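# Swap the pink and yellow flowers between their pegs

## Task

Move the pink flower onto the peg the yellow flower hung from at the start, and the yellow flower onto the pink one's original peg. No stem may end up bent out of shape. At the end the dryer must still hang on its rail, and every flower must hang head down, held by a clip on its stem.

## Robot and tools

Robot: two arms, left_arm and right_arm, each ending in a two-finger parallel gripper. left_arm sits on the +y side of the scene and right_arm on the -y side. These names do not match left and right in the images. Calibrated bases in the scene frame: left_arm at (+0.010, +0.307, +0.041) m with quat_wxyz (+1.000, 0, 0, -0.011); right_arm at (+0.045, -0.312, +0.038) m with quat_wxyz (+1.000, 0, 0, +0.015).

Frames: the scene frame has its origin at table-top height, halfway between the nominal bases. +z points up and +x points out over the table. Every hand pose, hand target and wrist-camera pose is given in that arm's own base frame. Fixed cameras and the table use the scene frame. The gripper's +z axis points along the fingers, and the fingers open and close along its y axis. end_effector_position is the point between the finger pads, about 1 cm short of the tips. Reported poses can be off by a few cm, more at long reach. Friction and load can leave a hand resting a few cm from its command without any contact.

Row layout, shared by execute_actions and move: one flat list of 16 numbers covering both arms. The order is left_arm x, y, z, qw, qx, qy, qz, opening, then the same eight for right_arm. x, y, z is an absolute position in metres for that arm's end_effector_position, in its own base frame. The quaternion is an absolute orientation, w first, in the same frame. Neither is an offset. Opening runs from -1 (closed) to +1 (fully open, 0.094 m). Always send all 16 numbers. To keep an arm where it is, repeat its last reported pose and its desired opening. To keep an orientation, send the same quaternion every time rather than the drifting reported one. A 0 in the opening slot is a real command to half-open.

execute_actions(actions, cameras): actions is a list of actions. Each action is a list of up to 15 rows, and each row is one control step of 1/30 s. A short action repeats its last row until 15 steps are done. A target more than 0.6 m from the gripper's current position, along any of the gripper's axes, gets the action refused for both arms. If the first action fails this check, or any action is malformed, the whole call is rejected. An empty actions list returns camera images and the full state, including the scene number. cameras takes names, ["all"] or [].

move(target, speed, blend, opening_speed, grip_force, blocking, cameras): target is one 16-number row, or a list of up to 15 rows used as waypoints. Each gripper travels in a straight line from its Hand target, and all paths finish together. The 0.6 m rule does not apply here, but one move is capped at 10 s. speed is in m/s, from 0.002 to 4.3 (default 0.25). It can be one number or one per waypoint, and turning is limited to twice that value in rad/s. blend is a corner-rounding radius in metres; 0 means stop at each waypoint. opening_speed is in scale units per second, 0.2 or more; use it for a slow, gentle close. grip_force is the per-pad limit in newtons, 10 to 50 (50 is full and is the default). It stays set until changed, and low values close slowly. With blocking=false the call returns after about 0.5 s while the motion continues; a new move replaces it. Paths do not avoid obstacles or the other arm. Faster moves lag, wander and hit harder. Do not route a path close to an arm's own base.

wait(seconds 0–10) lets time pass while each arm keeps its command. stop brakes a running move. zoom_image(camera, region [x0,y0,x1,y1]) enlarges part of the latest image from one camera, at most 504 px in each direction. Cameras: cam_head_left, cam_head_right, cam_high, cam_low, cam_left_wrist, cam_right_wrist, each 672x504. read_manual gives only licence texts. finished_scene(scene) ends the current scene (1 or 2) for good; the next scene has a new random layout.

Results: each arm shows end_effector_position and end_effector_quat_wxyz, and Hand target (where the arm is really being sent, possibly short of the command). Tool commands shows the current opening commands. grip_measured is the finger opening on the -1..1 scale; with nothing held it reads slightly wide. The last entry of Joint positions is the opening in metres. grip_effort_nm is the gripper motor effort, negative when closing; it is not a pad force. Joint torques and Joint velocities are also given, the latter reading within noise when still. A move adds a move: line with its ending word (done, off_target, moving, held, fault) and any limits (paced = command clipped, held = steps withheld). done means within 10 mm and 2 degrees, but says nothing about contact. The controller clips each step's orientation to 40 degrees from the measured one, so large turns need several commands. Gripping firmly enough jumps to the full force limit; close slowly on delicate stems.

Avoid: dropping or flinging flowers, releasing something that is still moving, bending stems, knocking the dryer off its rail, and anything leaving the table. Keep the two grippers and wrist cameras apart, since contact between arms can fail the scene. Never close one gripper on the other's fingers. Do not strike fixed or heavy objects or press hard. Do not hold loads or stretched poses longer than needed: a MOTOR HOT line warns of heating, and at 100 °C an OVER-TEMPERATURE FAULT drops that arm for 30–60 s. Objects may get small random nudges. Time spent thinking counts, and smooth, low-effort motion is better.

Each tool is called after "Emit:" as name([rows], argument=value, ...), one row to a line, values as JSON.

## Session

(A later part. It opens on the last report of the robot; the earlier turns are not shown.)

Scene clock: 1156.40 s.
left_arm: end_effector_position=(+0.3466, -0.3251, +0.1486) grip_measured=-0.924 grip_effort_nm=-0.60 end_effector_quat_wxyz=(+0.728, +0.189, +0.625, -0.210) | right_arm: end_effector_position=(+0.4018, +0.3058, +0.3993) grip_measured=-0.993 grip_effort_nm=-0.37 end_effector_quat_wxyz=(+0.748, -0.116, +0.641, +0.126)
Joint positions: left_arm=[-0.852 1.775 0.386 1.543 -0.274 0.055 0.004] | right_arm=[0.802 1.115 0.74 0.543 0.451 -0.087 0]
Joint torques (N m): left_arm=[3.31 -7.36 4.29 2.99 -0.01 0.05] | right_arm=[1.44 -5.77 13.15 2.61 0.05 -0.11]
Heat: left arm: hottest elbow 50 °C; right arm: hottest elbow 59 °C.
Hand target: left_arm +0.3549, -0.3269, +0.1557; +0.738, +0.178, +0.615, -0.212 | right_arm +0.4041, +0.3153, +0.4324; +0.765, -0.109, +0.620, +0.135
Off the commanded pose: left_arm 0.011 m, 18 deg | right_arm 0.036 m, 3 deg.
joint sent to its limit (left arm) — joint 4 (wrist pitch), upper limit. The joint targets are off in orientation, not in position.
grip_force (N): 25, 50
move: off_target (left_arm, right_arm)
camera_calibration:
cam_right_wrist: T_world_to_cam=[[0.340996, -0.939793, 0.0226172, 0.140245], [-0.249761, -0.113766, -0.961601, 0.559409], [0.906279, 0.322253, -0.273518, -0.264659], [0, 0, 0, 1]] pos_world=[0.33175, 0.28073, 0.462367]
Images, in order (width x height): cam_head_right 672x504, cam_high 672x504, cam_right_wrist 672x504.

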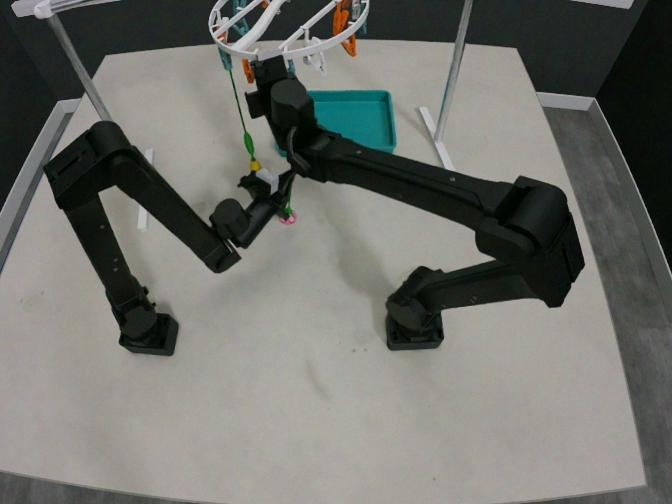

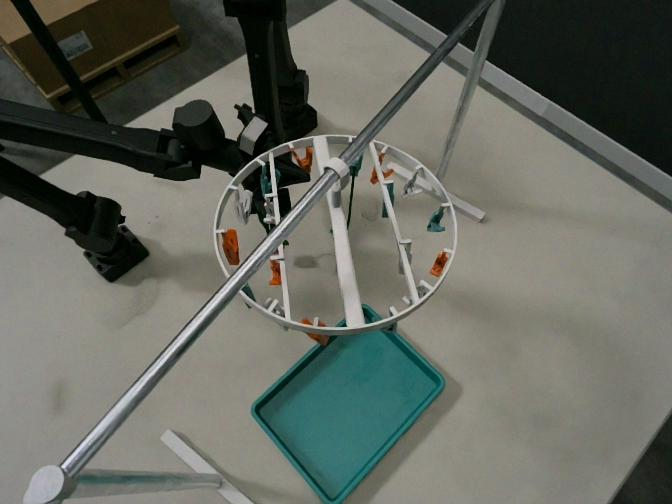

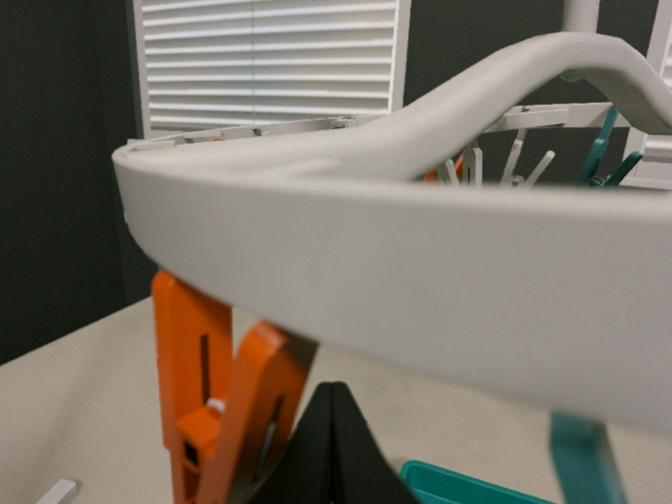

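Emit:
move([
  [0.355,-0.327,0.155,0.8152,0.14607,0.50939,-0.23376,-1, 0.335,0.282,0.415,0.76534,-0.10928,0.61976,0.13495,-1],
  [0.355,-0.327,0.155,0.8152,0.14607,0.50939,-0.23376,-1, 0.32,0.18,0.425,0.73028,-0.21524,0.59137,0.2658,-1],
  [0.355,-0.327,0.155,0.8152,0.14607,0.50939,-0.23376,-1, 0.335,0.065,0.44,0.70997,-0.25597,0.57492,0.3161,0.05],
], speed=[0.08,0.2,0.2], blend=[0.02,0.04,0], cameras=["cam_right_wrist","cam_head_right","cam_head_left","cam_high","cam_low"])

Emit:
zoom_image(camera="cam_right_wrist", region=[240, 140, 480, 330])

Emit:
zoom_image(camera="cam_high", region=[210, 90, 470, 340])

Scene clock: 1166.47 s.
left_arm: end_effector_position=(+0.3466, -0.3251, +0.1486) grip_measured=-0.924 grip_effort_nm=-0.60 end_effector_quat_wxyz=(+0.728, +0.189, +0.625, -0.210) | right_arm: end_effector_position=(+0.3327, +0.0686, +0.4244) grip_measured=+0.048 grip_effort_nm=0.07 end_effector_quat_wxyz=(+0.702, -0.254, +0.583, +0.321)
Joint positions: left_arm=[-0.852 1.775 0.386 1.543 -0.274 0.055 0.004] | right_arm=[-0.259 0.722 0.538 0.59 -1.063 0.377 0.049]
Joint torques (N m): left_arm=[3.31 -7.41 4.3 2.99 -0.01 0.05] | right_arm=[-0.09 0.62 10.95 2.04 0.14 0.17]
Heat: left arm: hottest elbow 50 °C; right arm: hottest elbow 60 °C.
Hand target: left_arm +0.3549, -0.3269, +0.1557; +0.738, +0.178, +0.615, -0.212 | right_arm +0.3346, +0.0651, +0.4397; +0.710, -0.256, +0.575, +0.316
Off the commanded pose: left_arm 0.011 m, 18 deg | right_arm 0.016 m, 1 deg.
joint sent to its limit (left arm) — joint 4 (wrist pitch), upper limit. The joint targets are off in orientation, not in position.
grip_force (N): 25, 50
move: off_target (left_arm, right_arm); target 3's new opening was sent with right_arm's hand 0.016 m and 1 deg from that target
camera_calibration:
cam_right_wrist: T_world_to_cam=[[0.748772, -0.662784, -0.00760337, -0.201451], [-0.160028, -0.169634, -0.972427, 0.517872], [0.643219, 0.729344, -0.233081, -0.0763696], [0, 0, 0, 1]] pos_world=[0.282837, 0.01003, 0.484261]
Images, in order (width x height): cam_head_left 672x504, cam_head_right 672x504, cam_high 672x504, cam_low 672x504, cam_right_wrist 672x504.

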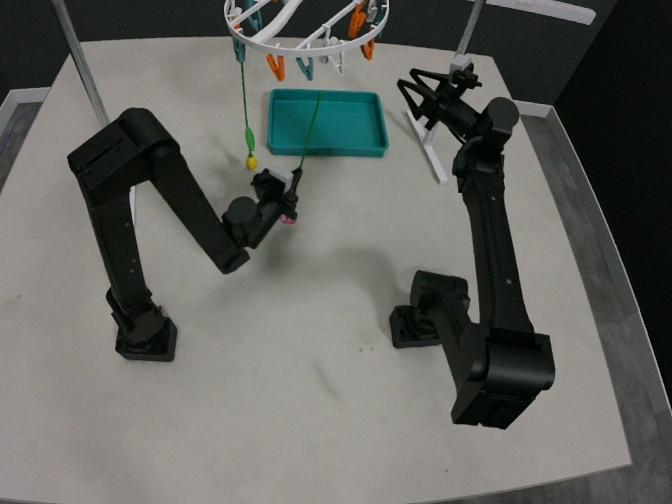

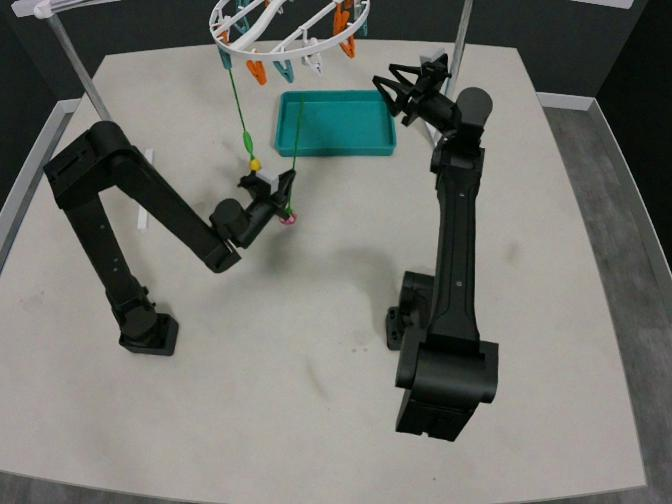

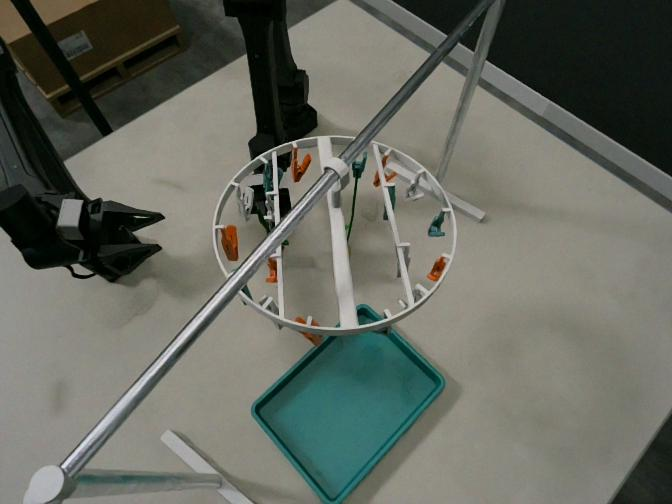

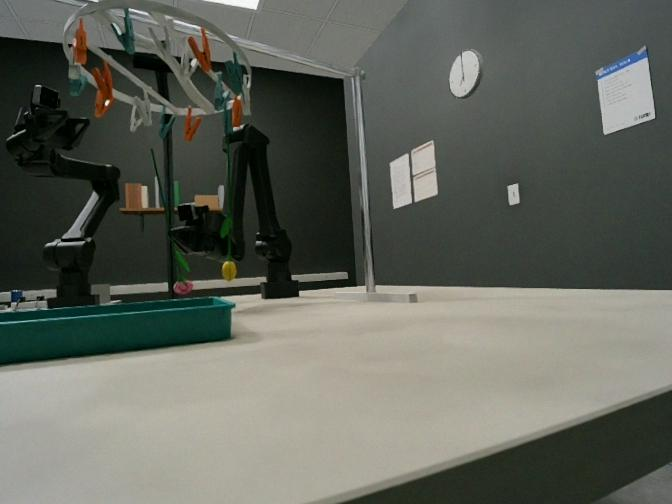

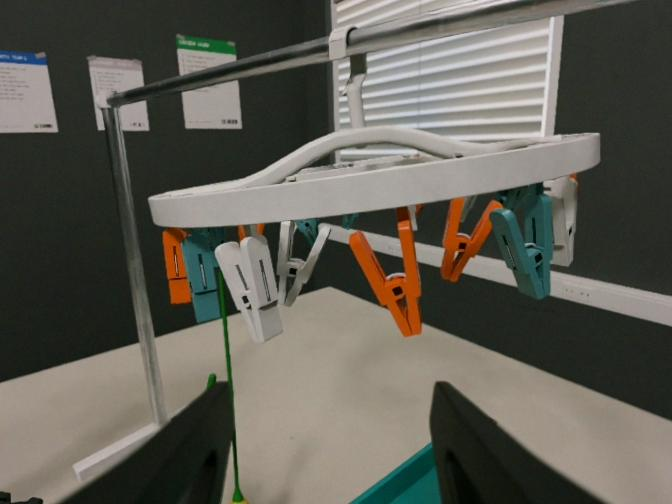

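Scaled by 2.100 from the camera's 672x504 image, which has a finer 960x720 frame.

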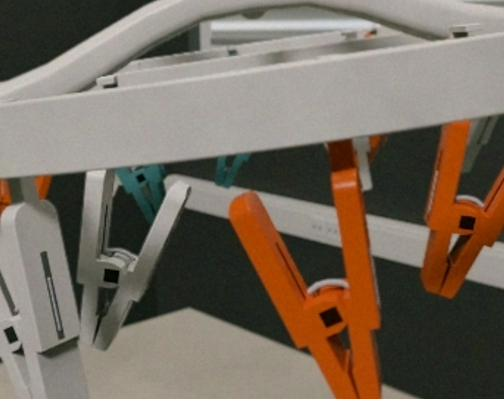

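Scaled by 1.938 from the camera's 672x504 image, which has a finer 960x720 frame.

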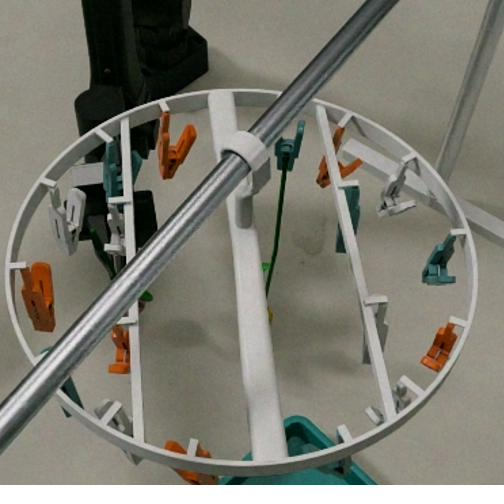

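Emit:
move(target=[0.355,-0.327,0.155,0.8152,0.14607,0.50939,-0.23376,-1, 0.396,0.107,0.47,0.73481,-0.20489,0.59503,0.25302,0.1], speed=0.1, cameras=["cam_right_wrist"])

Emit:
zoom_image(camera="cam_right_wrist", region=[220, 220, 460, 420])

Scene clock: 1178.00 s.
left_arm: end_effector_position=(+0.3466, -0.3251, +0.1486) grip_measured=-0.924 grip_effort_nm=-0.60 end_effector_quat_wxyz=(+0.728, +0.189, +0.625, -0.210) | right_arm: end_effector_position=(+0.3915, +0.1027, +0.4378) grip_measured=+0.099 grip_effort_nm=0.08 end_effector_quat_wxyz=(+0.720, -0.192, +0.614, +0.260)
Joint positions: left_arm=[-0.852 1.775 0.386 1.543 -0.274 0.055 0.004] | right_arm=[-0.002 0.794 0.645 0.367 -0.64 0.176 0.052]
Joint torques (N m): left_arm=[3.31 -7.41 4.29 3 -0.02 0.05] | right_arm=[1.44 -0.97 13.68 1.5 0.19 -0.11]
Heat: left arm: hottest elbow 50 °C; right arm: hottest elbow 61 °C.
Hand target: left_arm +0.3549, -0.3269, +0.1557; +0.738, +0.178, +0.615, -0.212 | right_arm +0.3939, +0.1064, +0.4693; +0.735, -0.205, +0.595, +0.253
Off the commanded pose: left_arm 0.011 m, 18 deg | right_arm 0.033 m, 3 deg.
joint sent to its limit (left arm) — joint 4 (wrist pitch), upper limit. The joint targets are off in orientation, not in position.
grip_force (N): 25, 50
move: off_target (left_arm, right_arm)
camera_calibration:
cam_right_wrist: T_world_to_cam=[[0.613955, -0.788626, -0.0335882, -0.145775], [-0.217946, -0.128468, -0.967469, 0.562368], [0.758656, 0.601303, -0.250751, -0.160158], [0, 0, 0, 1]] pos_world=[0.33357, 0.0535881, 0.499017]
Images, in order (width x height): cam_right_wrist 672x504.

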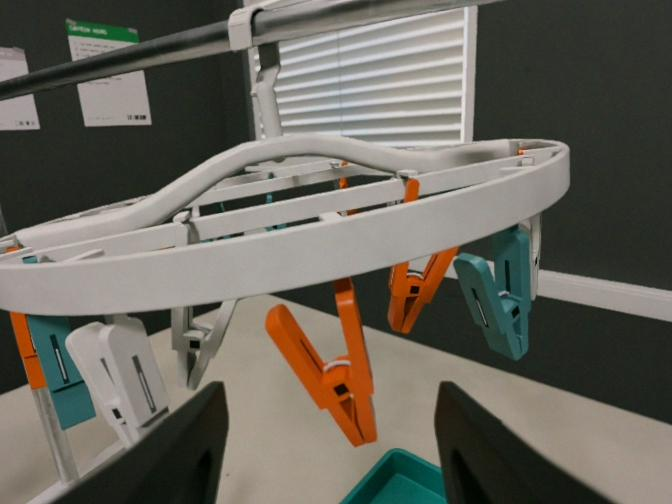

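Scaled by 2.100 from the camera's 672x504 image, which has a finer 960x720 frame.

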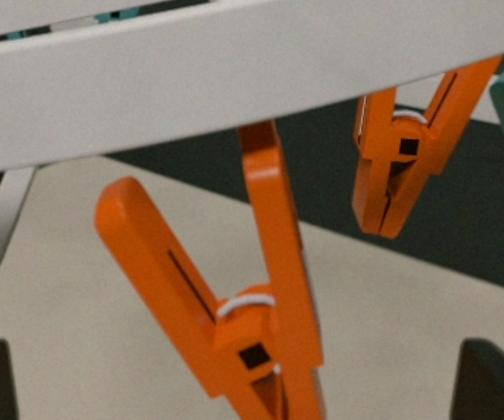

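Emit:
move(target=[0.355,-0.327,0.155,0.8152,0.14607,0.50939,-0.23376,-1, 0.425,0.136,0.472,0.73481,-0.20489,0.59503,0.25302,0.1], speed=0.07, cameras=["cam_right_wrist"])

Emit:
zoom_image(camera="cam_right_wrist", region=[210, 260, 450, 460])

Scene clock: 1190.47 s.
left_arm: end_effector_position=(+0.3466, -0.3251, +0.1486) grip_measured=-0.924 grip_effort_nm=-0.60 end_effector_quat_wxyz=(+0.728, +0.189, +0.625, -0.210) | right_arm: end_effector_position=(+0.4201, +0.1307, +0.4341) grip_measured=+0.099 grip_effort_nm=0.07 end_effector_quat_wxyz=(+0.712, -0.191, +0.623, +0.260)
Joint positions: left_arm=[-0.852 1.775 0.386 1.543 -0.274 0.055 0.004] | right_arm=[0.096 0.89 0.699 0.368 -0.544 0.146 0.052]
Joint torques (N m): left_arm=[3.25 -7.41 4.29 3 -0.01 0.04] | right_arm=[1.44 -2.43 13.6 2.54 0.16 -0.11]
Heat: left arm: hottest elbow 49 °C; right arm: hottest elbow 63 °C.
Hand target: left_arm +0.3549, -0.3269, +0.1557; +0.738, +0.178, +0.615, -0.212 | right_arm +0.4224, +0.1351, +0.4709; +0.735, -0.204, +0.595, +0.253
Off the commanded pose: left_arm 0.011 m, 18 deg | right_arm 0.039 m, 5 deg.
joint sent to its limit (left arm) — joint 4 (wrist pitch), upper limit. The joint targets are off in orientation, not in position.
grip_force (N): 25, 50
move: off_target (left_arm, right_arm)
camera_calibration:
cam_right_wrist: T_world_to_cam=[[0.612714, -0.789128, -0.0431008, -0.136624], [-0.241519, -0.135041, -0.960954, 0.576599], [0.752496, 0.5992, -0.273331, -0.186979], [0, 0, 0, 1]] pos_world=[0.363672, 0.0820883, 0.49709]
Images, in order (width x height): cam_right_wrist 672x504.

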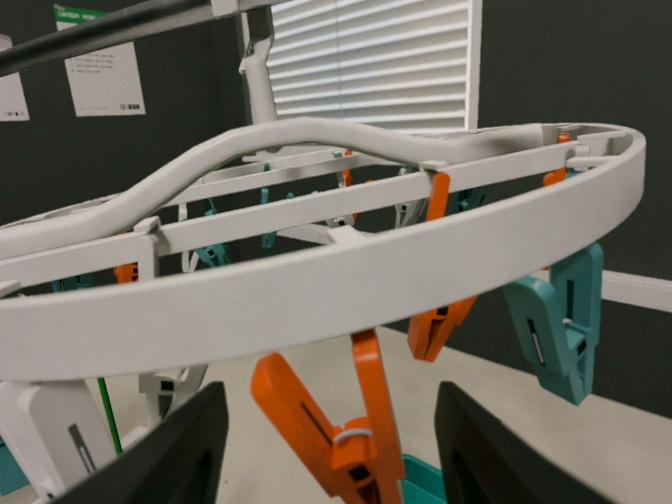

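Scaled by 2.100 from the camera's 672x504 image, which has a finer 960x720 frame.

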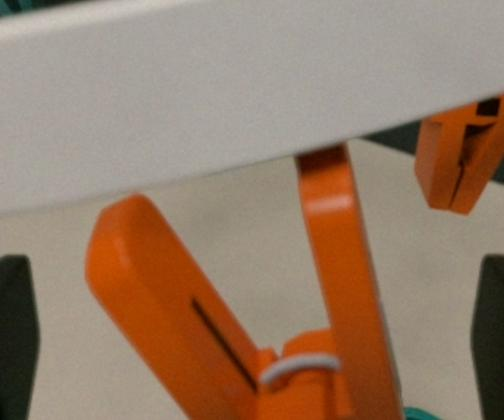

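Emit:
move([
  [0.355,-0.327,0.155,0.8152,0.14607,0.50939,-0.23376,-1, 0.424,0.1372,0.4775,0.73481,-0.20489,0.59503,0.25302,0.1],
  [0.355,-0.327,0.155,0.8152,0.14607,0.50939,-0.23376,-1, 0.424,0.1372,0.4775,0.73481,-0.20489,0.59503,0.25302,-0.35],
], speed=0.06, opening_speed=0.4, cameras=["cam_right_wrist"])

Emit:
zoom_image(camera="cam_right_wrist", region=[210, 260, 450, 460])

Scene clock: 1201.27 s.
left_arm: end_effector_position=(+0.3466, -0.3251, +0.1486) grip_measured=-0.924 grip_effort_nm=-0.60 end_effector_quat_wxyz=(+0.728, +0.189, +0.625, -0.210) | right_arm: end_effector_position=(+0.4203, +0.1323, +0.4421) grip_measured=-0.345 grip_effort_nm=-0.23 end_effector_quat_wxyz=(+0.717, -0.193, +0.618, +0.259)
Joint positions: left_arm=[-0.852 1.775 0.386 1.543 -0.274 0.055 0.004] | right_arm=[0.101 0.89 0.712 0.368 -0.54 0.143 0.031]
Joint torques (N m): left_arm=[3.31 -7.36 4.29 2.99 -0.01 0.05] | right_arm=[1.55 -2.84 13.67 1.84 0.13 -0.12]
Heat: left arm: hottest elbow 49 °C; right arm: hottest elbow 64 °C.
Hand target: left_arm +0.3549, -0.3269, +0.1557; +0.738, +0.178, +0.615, -0.212 | right_arm +0.4217, +0.1365, +0.4767; +0.735, -0.205, +0.595, +0.253
Off the commanded pose: left_arm 0.011 m, 18 deg | right_arm 0.036 m, 4 deg.
joint sent to its limit (left arm) — joint 4 (wrist pitch), upper limit. The joint targets are off in orientation, not in position.
grip_force (N): 25, 50
move: off_target (left_arm, right_arm); target 2's new opening was sent with right_arm's hand 0.036 m and 4 deg from that target
camera_calibration:
cam_right_wrist: T_world_to_cam=[[0.613609, -0.788893, -0.0336404, -0.139818], [-0.226981, -0.135422, -0.964438, 0.579985], [0.756283, 0.599424, -0.262159, -0.19243], [0, 0, 0, 1]] pos_world=[0.362971, 0.0835888, 0.504209]
Images, in order (width x height): cam_right_wrist 672x504.

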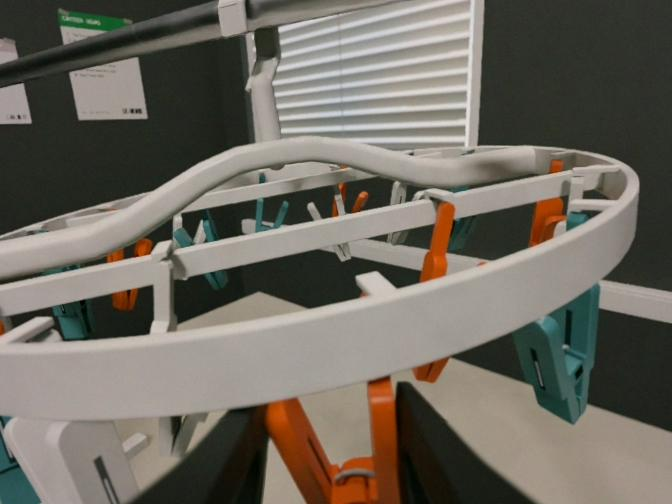

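Scaled by 2.100 from the camera's 672x504 image, which has a finer 960x720 frame.

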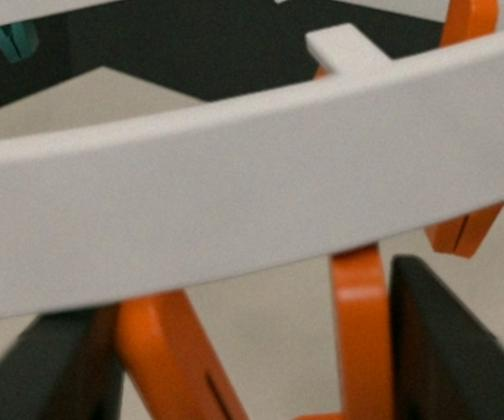

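Emit:
move(target=[0.355,-0.327,0.155,0.8152,0.14607,0.50939,-0.23376,-1, 0.424,0.1372,0.468,0.72444,-0.20886,0.60768,0.24899,-0.27], speed=0.06, opening_speed=0.5, cameras=["cam_right_wrist"])

Emit:
zoom_image(camera="cam_right_wrist", region=[210, 260, 450, 460])

Scene clock: 1207.00 s.
left_arm: end_effector_position=(+0.3466, -0.3251, +0.1486) grip_measured=-0.924 grip_effort_nm=-0.60 end_effector_quat_wxyz=(+0.728, +0.189, +0.625, -0.210) | right_arm: end_effector_position=(+0.4216, +0.1324, +0.4349) grip_measured=-0.271 grip_effort_nm=0.07 end_effector_quat_wxyz=(+0.709, -0.196, +0.628, +0.255)
Joint positions: left_arm=[-0.852 1.775 0.386 1.543 -0.274 0.055 0.004] | right_arm=[0.101 0.89 0.712 0.335 -0.54 0.124 0.034]
Joint torques (N m): left_arm=[3.19 -7.36 4.27 2.97 -0.01 0.04] | right_arm=[1.26 -3.37 13.41 1.55 -0.02 -0.11]
Heat: left arm: hottest elbow 49 °C; right arm: hottest elbow 65 °C.
Hand target: left_arm +0.3549, -0.3269, +0.1557; +0.738, +0.178, +0.615, -0.212 | right_arm +0.4221, +0.1366, +0.4673; +0.725, -0.209, +0.608, +0.249
Off the commanded pose: left_arm 0.011 m, 18 deg | right_arm 0.034 m, 3 deg.
joint sent to its limit (left arm) — joint 4 (wrist pitch), upper limit. The joint targets are off in orientation, not in position.
grip_force (N): 25, 50
move: off_target (left_arm, right_arm)
camera_calibration:
cam_right_wrist: T_world_to_cam=[[0.610635, -0.791243, -0.0325413, -0.139543], [-0.248018, -0.152058, -0.956747, 0.581061], [0.752072, 0.592294, -0.289095, -0.180897], [0, 0, 0, 1]] pos_world=[0.365371, 0.085087, 0.499091]
Images, in order (width x height): cam_right_wrist 672x504.

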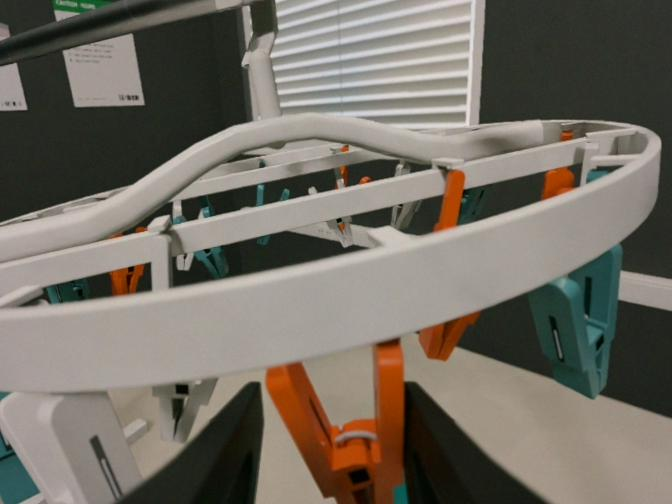

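Scaled by 2.100 from the camera's 672x504 image, which has a finer 960x720 frame.

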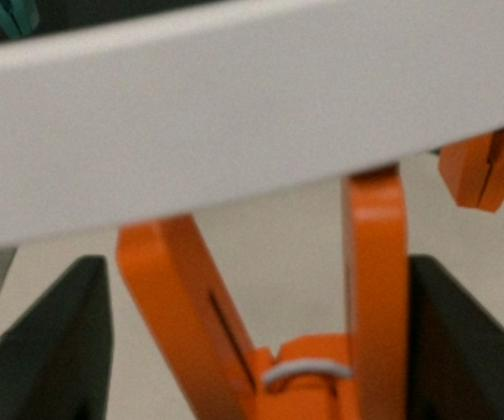

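Emit:
move(target=[0.355,-0.327,0.155,0.8152,0.14607,0.50939,-0.23376,-1, 0.424,0.1372,0.468,0.72444,-0.20886,0.60768,0.24899,-0.7], speed=0.06, opening_speed=0.4, cameras=["cam_right_wrist","cam_low","cam_head_left","cam_head_right","cam_high"])

Emit:
zoom_image(camera="cam_right_wrist", region=[210, 260, 450, 460])

Emit:
zoom_image(camera="cam_low", region=[80, 40, 160, 160])

Emit:
zoom_image(camera="cam_head_left", region=[330, 10, 430, 110])

Emit:
zoom_image(camera="cam_head_right", region=[310, 10, 410, 110])

Scene clock: 1212.90 s.
left_arm: end_effector_position=(+0.3466, -0.3251, +0.1486) grip_measured=-0.924 grip_effort_nm=-0.60 end_effector_quat_wxyz=(+0.728, +0.189, +0.625, -0.210) | right_arm: end_effector_position=(+0.4216, +0.1325, +0.4345) grip_measured=-0.585 grip_effort_nm=-1.03 end_effector_quat_wxyz=(+0.708, -0.196, +0.629, +0.255)
Joint positions: left_arm=[-0.852 1.775 0.386 1.543 -0.274 0.055 0.004] | right_arm=[0.101 0.89 0.712 0.333 -0.541 0.123 0.019]
Joint torques (N m): left_arm=[3.31 -7.41 4.29 2.99 -0.01 0.04] | right_arm=[1.14 -3.37 13.45 1.61 -0.02 -0.12]
Heat: left arm: hottest elbow 49 °C; right arm: hottest elbow 66 °C.
Hand target: left_arm +0.3549, -0.3269, +0.1557; +0.738, +0.178, +0.615, -0.212 | right_arm +0.4220, +0.1366, +0.4673; +0.725, -0.209, +0.608, +0.249
Off the commanded pose: left_arm 0.011 m, 18 deg | right_arm 0.034 m, 3 deg.
joint sent to its limit (left arm) — joint 4 (wrist pitch), upper limit. The joint targets are off in orientation, not in position.
grip_force (N): 25, 50
move: off_target (left_arm, right_arm)
camera_calibration:
cam_right_wrist: T_world_to_cam=[[0.610846, -0.791073, -0.0327274, -0.139594], [-0.249341, -0.152973, -0.956258, 0.581155], [0.751463, 0.592287, -0.29069, -0.180176], [0, 0, 0, 1]] pos_world=[0.365572, 0.0851875, 0.49879]
Images, in order (width x height): cam_head_left 672x504, cam_head_right 672x504, cam_high 672x504, cam_low 672x504, cam_right_wrist 672x504.

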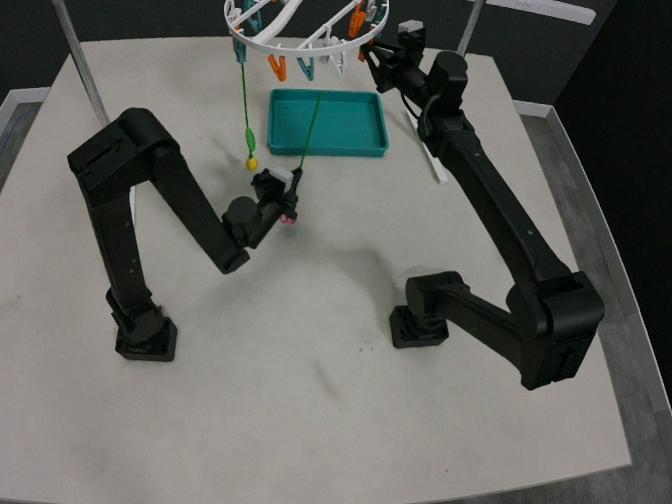

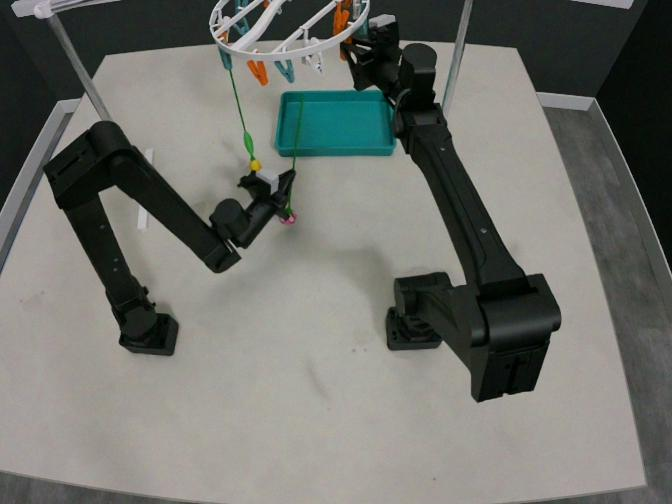

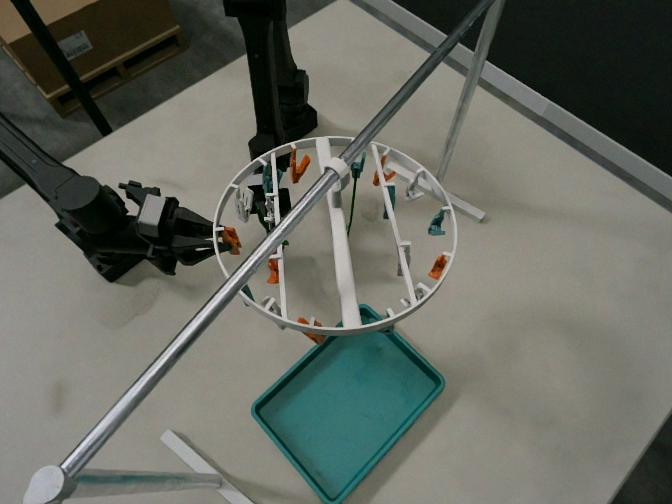

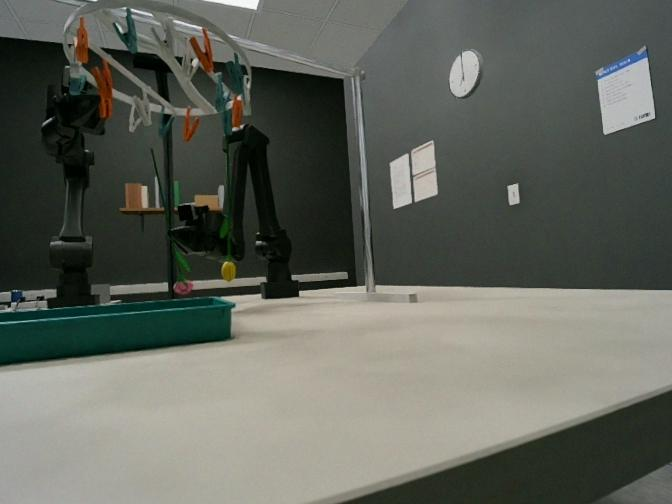

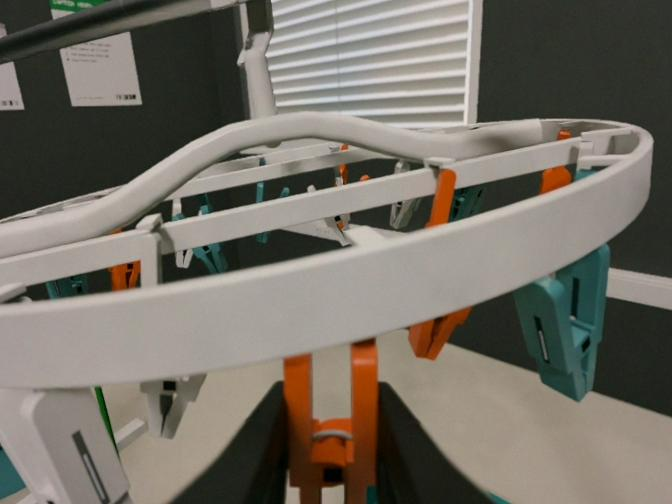

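Scaled by 2.100 from the camera's 672x504 image, which has a finer 960x720 frame.

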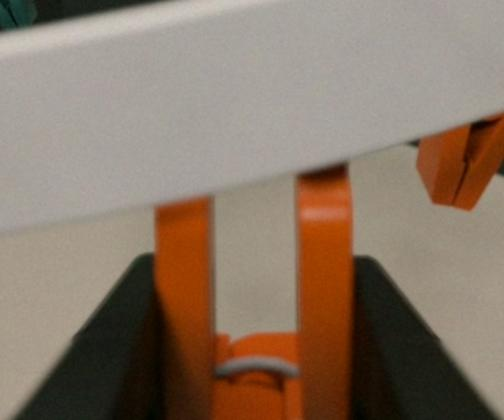

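Scaled by 4.200 from the camera's 672x504 image, which has a finer 960x720 frame.

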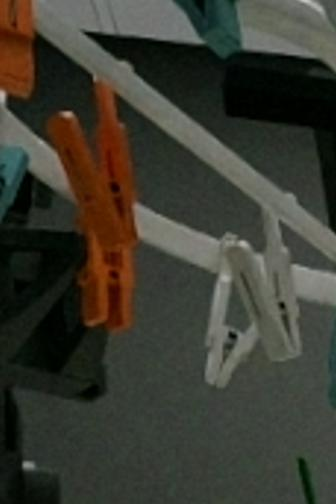

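Scaled by 5.040 from the camera's 672x504 image, which has a finer 960x720 frame.

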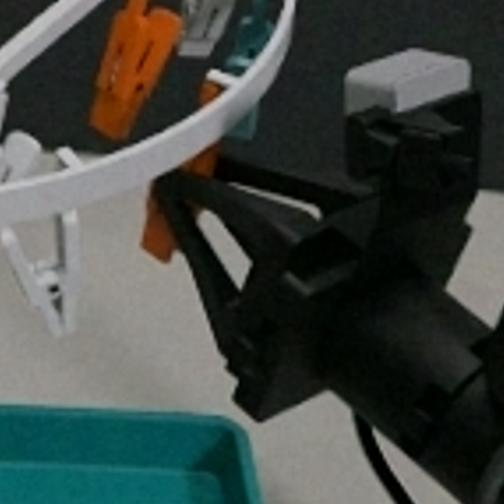

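Scaled by 5.040 from the camera's 672x504 image, which has a finer 960x720 frame.

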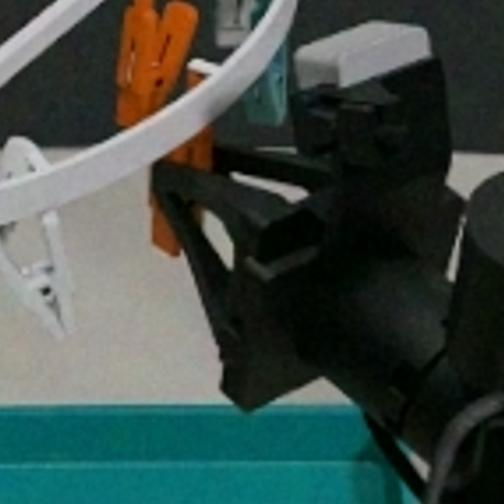

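Emit:
move(target=[0.44,-0.418,0.185,0.8101,0.14096,0.52608,-0.21706,-1, 0.424,0.1372,0.468,0.72444,-0.20886,0.60768,0.24899,-0.7], speed=0.15, cameras=["cam_low","cam_head_left","cam_head_right"])

Emit:
zoom_image(camera="cam_low", region=[70, 80, 190, 300])

Emit:
zoom_image(camera="cam_head_left", region=[300, 30, 400, 130])

Emit:
zoom_image(camera="cam_head_right", region=[280, 30, 380, 130])

Scene clock: 1232.80 s.
left_arm: end_effector_position=(+0.4303, -0.4160, +0.1763) grip_measured=-0.924 grip_effort_nm=-0.60 end_effector_quat_wxyz=(+0.783, +0.158, +0.562, -0.216) | right_arm: end_effector_position=(+0.4216, +0.1325, +0.4345) grip_measured=-0.585 grip_effort_nm=-1.03 end_effector_quat_wxyz=(+0.708, -0.196, +0.629, +0.255)
Joint positions: left_arm=[-0.852 1.972 0.768 1.543 -0.292 0.107 0.004] | right_arm=[0.101 0.89 0.712 0.333 -0.541 0.123 0.019]
Joint torques (N m): left_arm=[3.25 -11.22 6.27 2.82 0.02 0.19] | right_arm=[1.32 -3.31 13.42 1.61 -0.03 -0.11]
Heat: left arm: hottest elbow 49 °C; right arm: hottest elbow 69 °C.
Hand target: left_arm +0.4398, -0.4178, +0.1853; +0.795, +0.148, +0.547, -0.214 | right_arm +0.4220, +0.1366, +0.4673; +0.725, -0.209, +0.608, +0.249
Off the commanded pose: left_arm 0.013 m, 5 deg | right_arm 0.034 m, 3 deg.
joint sent to its limit (left arm) — joint 4 (wrist pitch), upper limit. The joint targets are off in orientation, not in position.
grip_force (N): 25, 50
move: off_target (left_arm, right_arm)
Images, in order (width x height): cam_head_left 672x504, cam_head_right 672x504, cam_low 672x504.

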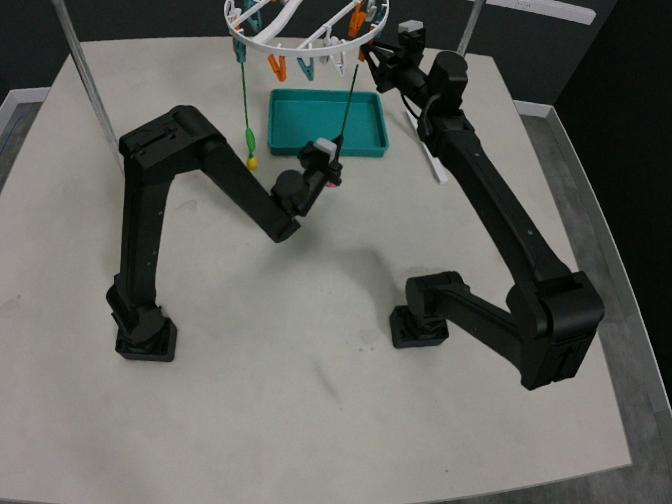

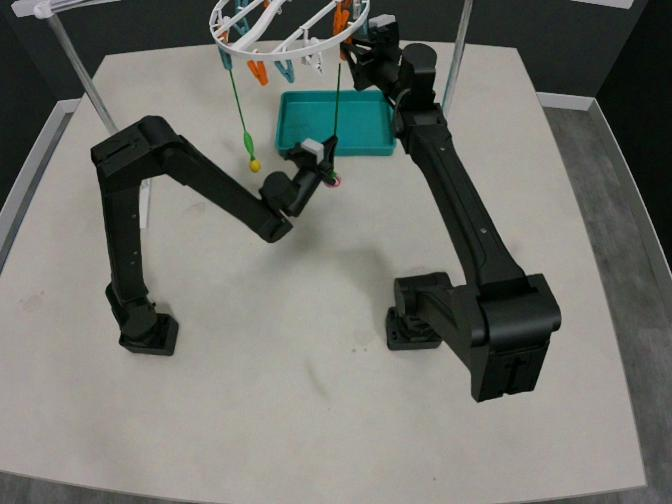

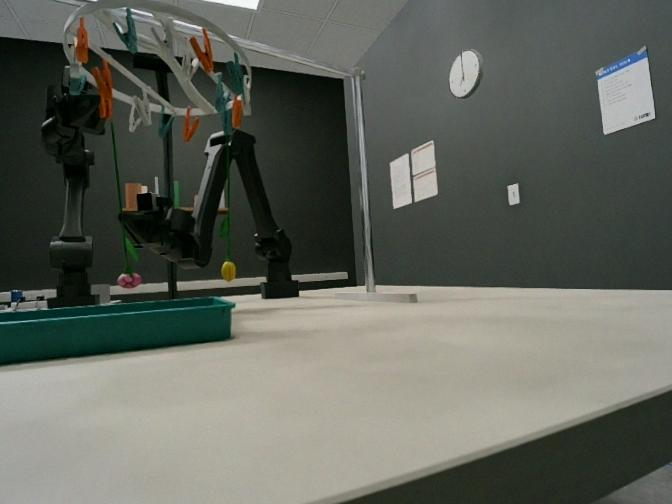

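Scaled by 2.291 from the camera's 672x504 image, which has a finer 960x720 frame.

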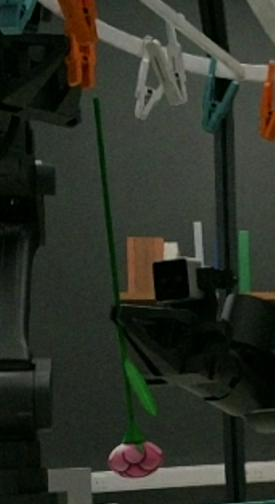

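Scaled by 5.040 from the camera's 672x504 image, which has a finer 960x720 frame.

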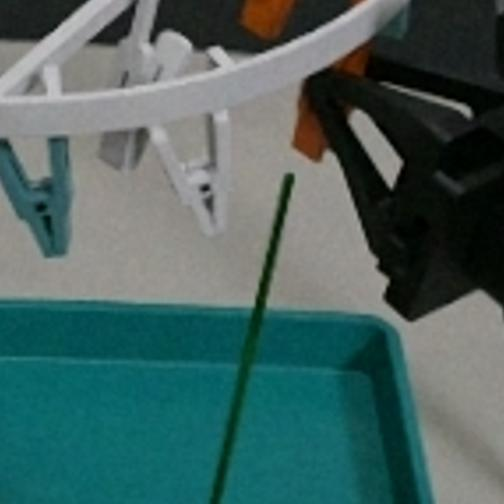

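Scaled by 5.040 from the camera's 672x504 image, which has a finer 960x720 frame.

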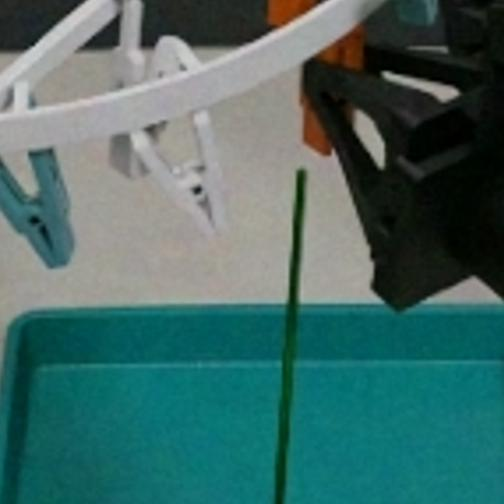

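Emit:
move(target=[0.464,-0.44,0.178,0.76116,0.15934,0.59468,-0.20395,-1, 0.424,0.1372,0.468,0.72444,-0.20886,0.60768,0.24899,-0.7], speed=0.12, cameras=["cam_low","cam_head_left","cam_head_right"])

Emit:
zoom_image(camera="cam_low", region=[80, 90, 150, 190])

Emit:
zoom_image(camera="cam_head_left", region=[330, 40, 390, 100])

Emit:
zoom_image(camera="cam_head_right", region=[310, 35, 370, 95])

Scene clock: 1260.90 s.
left_arm: end_effector_position=(+0.4510, -0.4367, +0.1558) grip_measured=-0.924 grip_effort_nm=-0.60 end_effector_quat_wxyz=(+0.749, +0.176, +0.607, -0.198) | right_arm: end_effector_position=(+0.4216, +0.1325, +0.4345) grip_measured=-0.585 grip_effort_nm=-1.03 end_effector_quat_wxyz=(+0.708, -0.196, +0.629, +0.255)
Joint positions: left_arm=[-0.852 1.972 0.829 1.355 -0.304 0.09 0.004] | right_arm=[0.101 0.89 0.712 0.333 -0.541 0.123 0.019]
Joint torques (N m): left_arm=[3.37 -14.15 6.99 1.69 -0.04 -0.06] | right_arm=[1.26 -3.25 13.44 1.58 -0.02 -0.11]
Heat: left arm: hottest elbow 51 °C; right arm: hottest elbow 72 °C.
Hand target: left_arm +0.4632, -0.4392, +0.1781; +0.761, +0.159, +0.595, -0.204 | right_arm +0.4220, +0.1366, +0.4673; +0.725, -0.209, +0.608, +0.249
Off the commanded pose: left_arm 0.026 m, 3 deg | right_arm 0.034 m, 3 deg.
grip_force (N): 25, 50
move: off_target (left_arm, right_arm)
Images, in order (width x height): cam_head_left 672x504, cam_head_right 672x504, cam_low 672x504.

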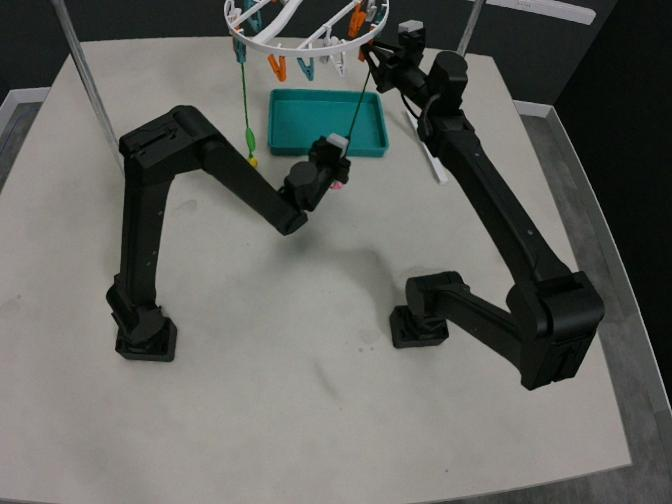

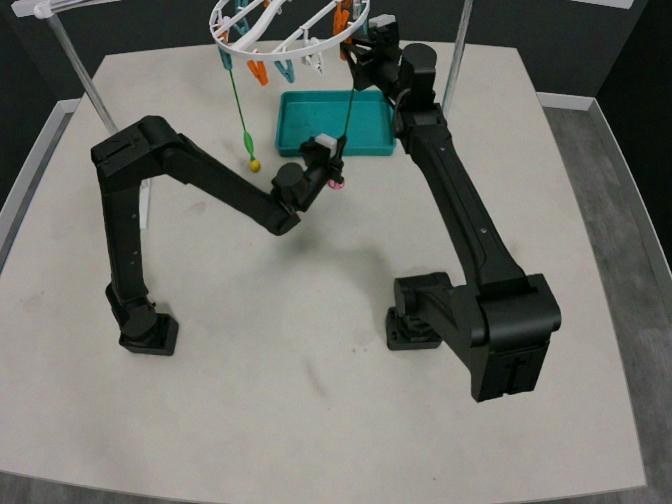

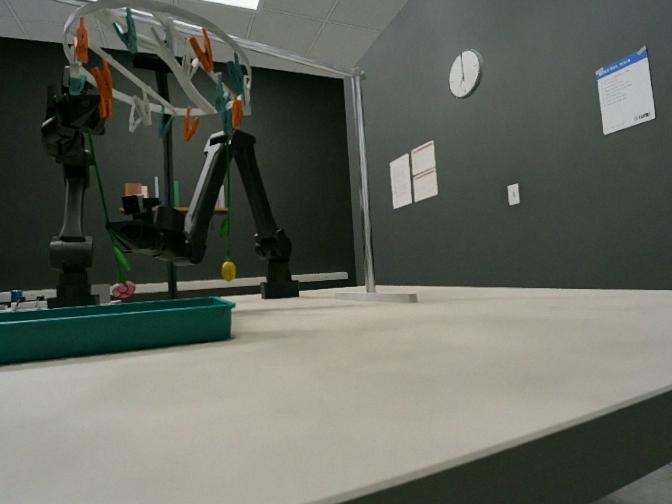

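Scaled by 5.040 from the camera's 672x504 image, which has a finer 960x720 frame.

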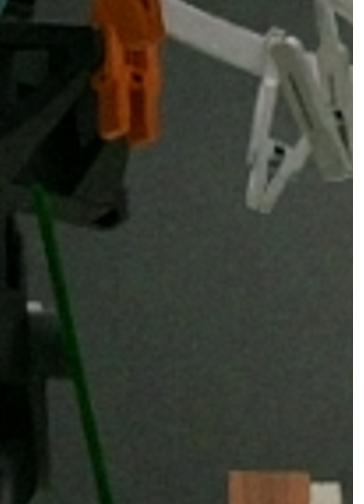

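Scaled by 8.400 from the camera's 672x504 image, which has a finer 960x720 frame.

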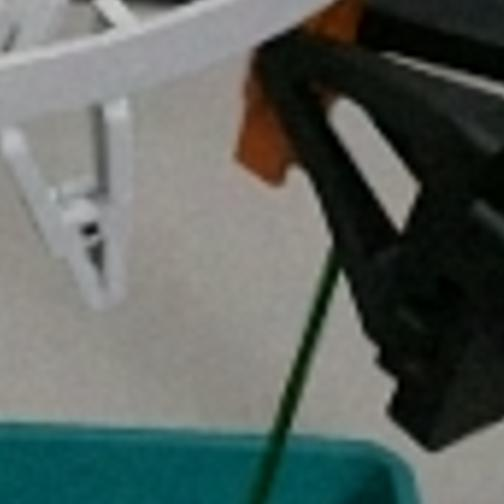

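Scaled by 8.400 from the camera's 672x504 image, which has a finer 960x720 frame.

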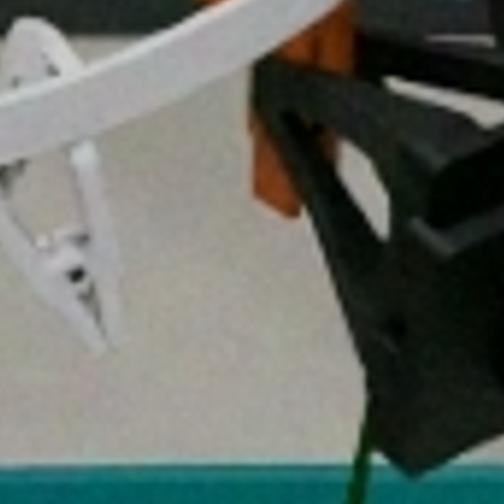

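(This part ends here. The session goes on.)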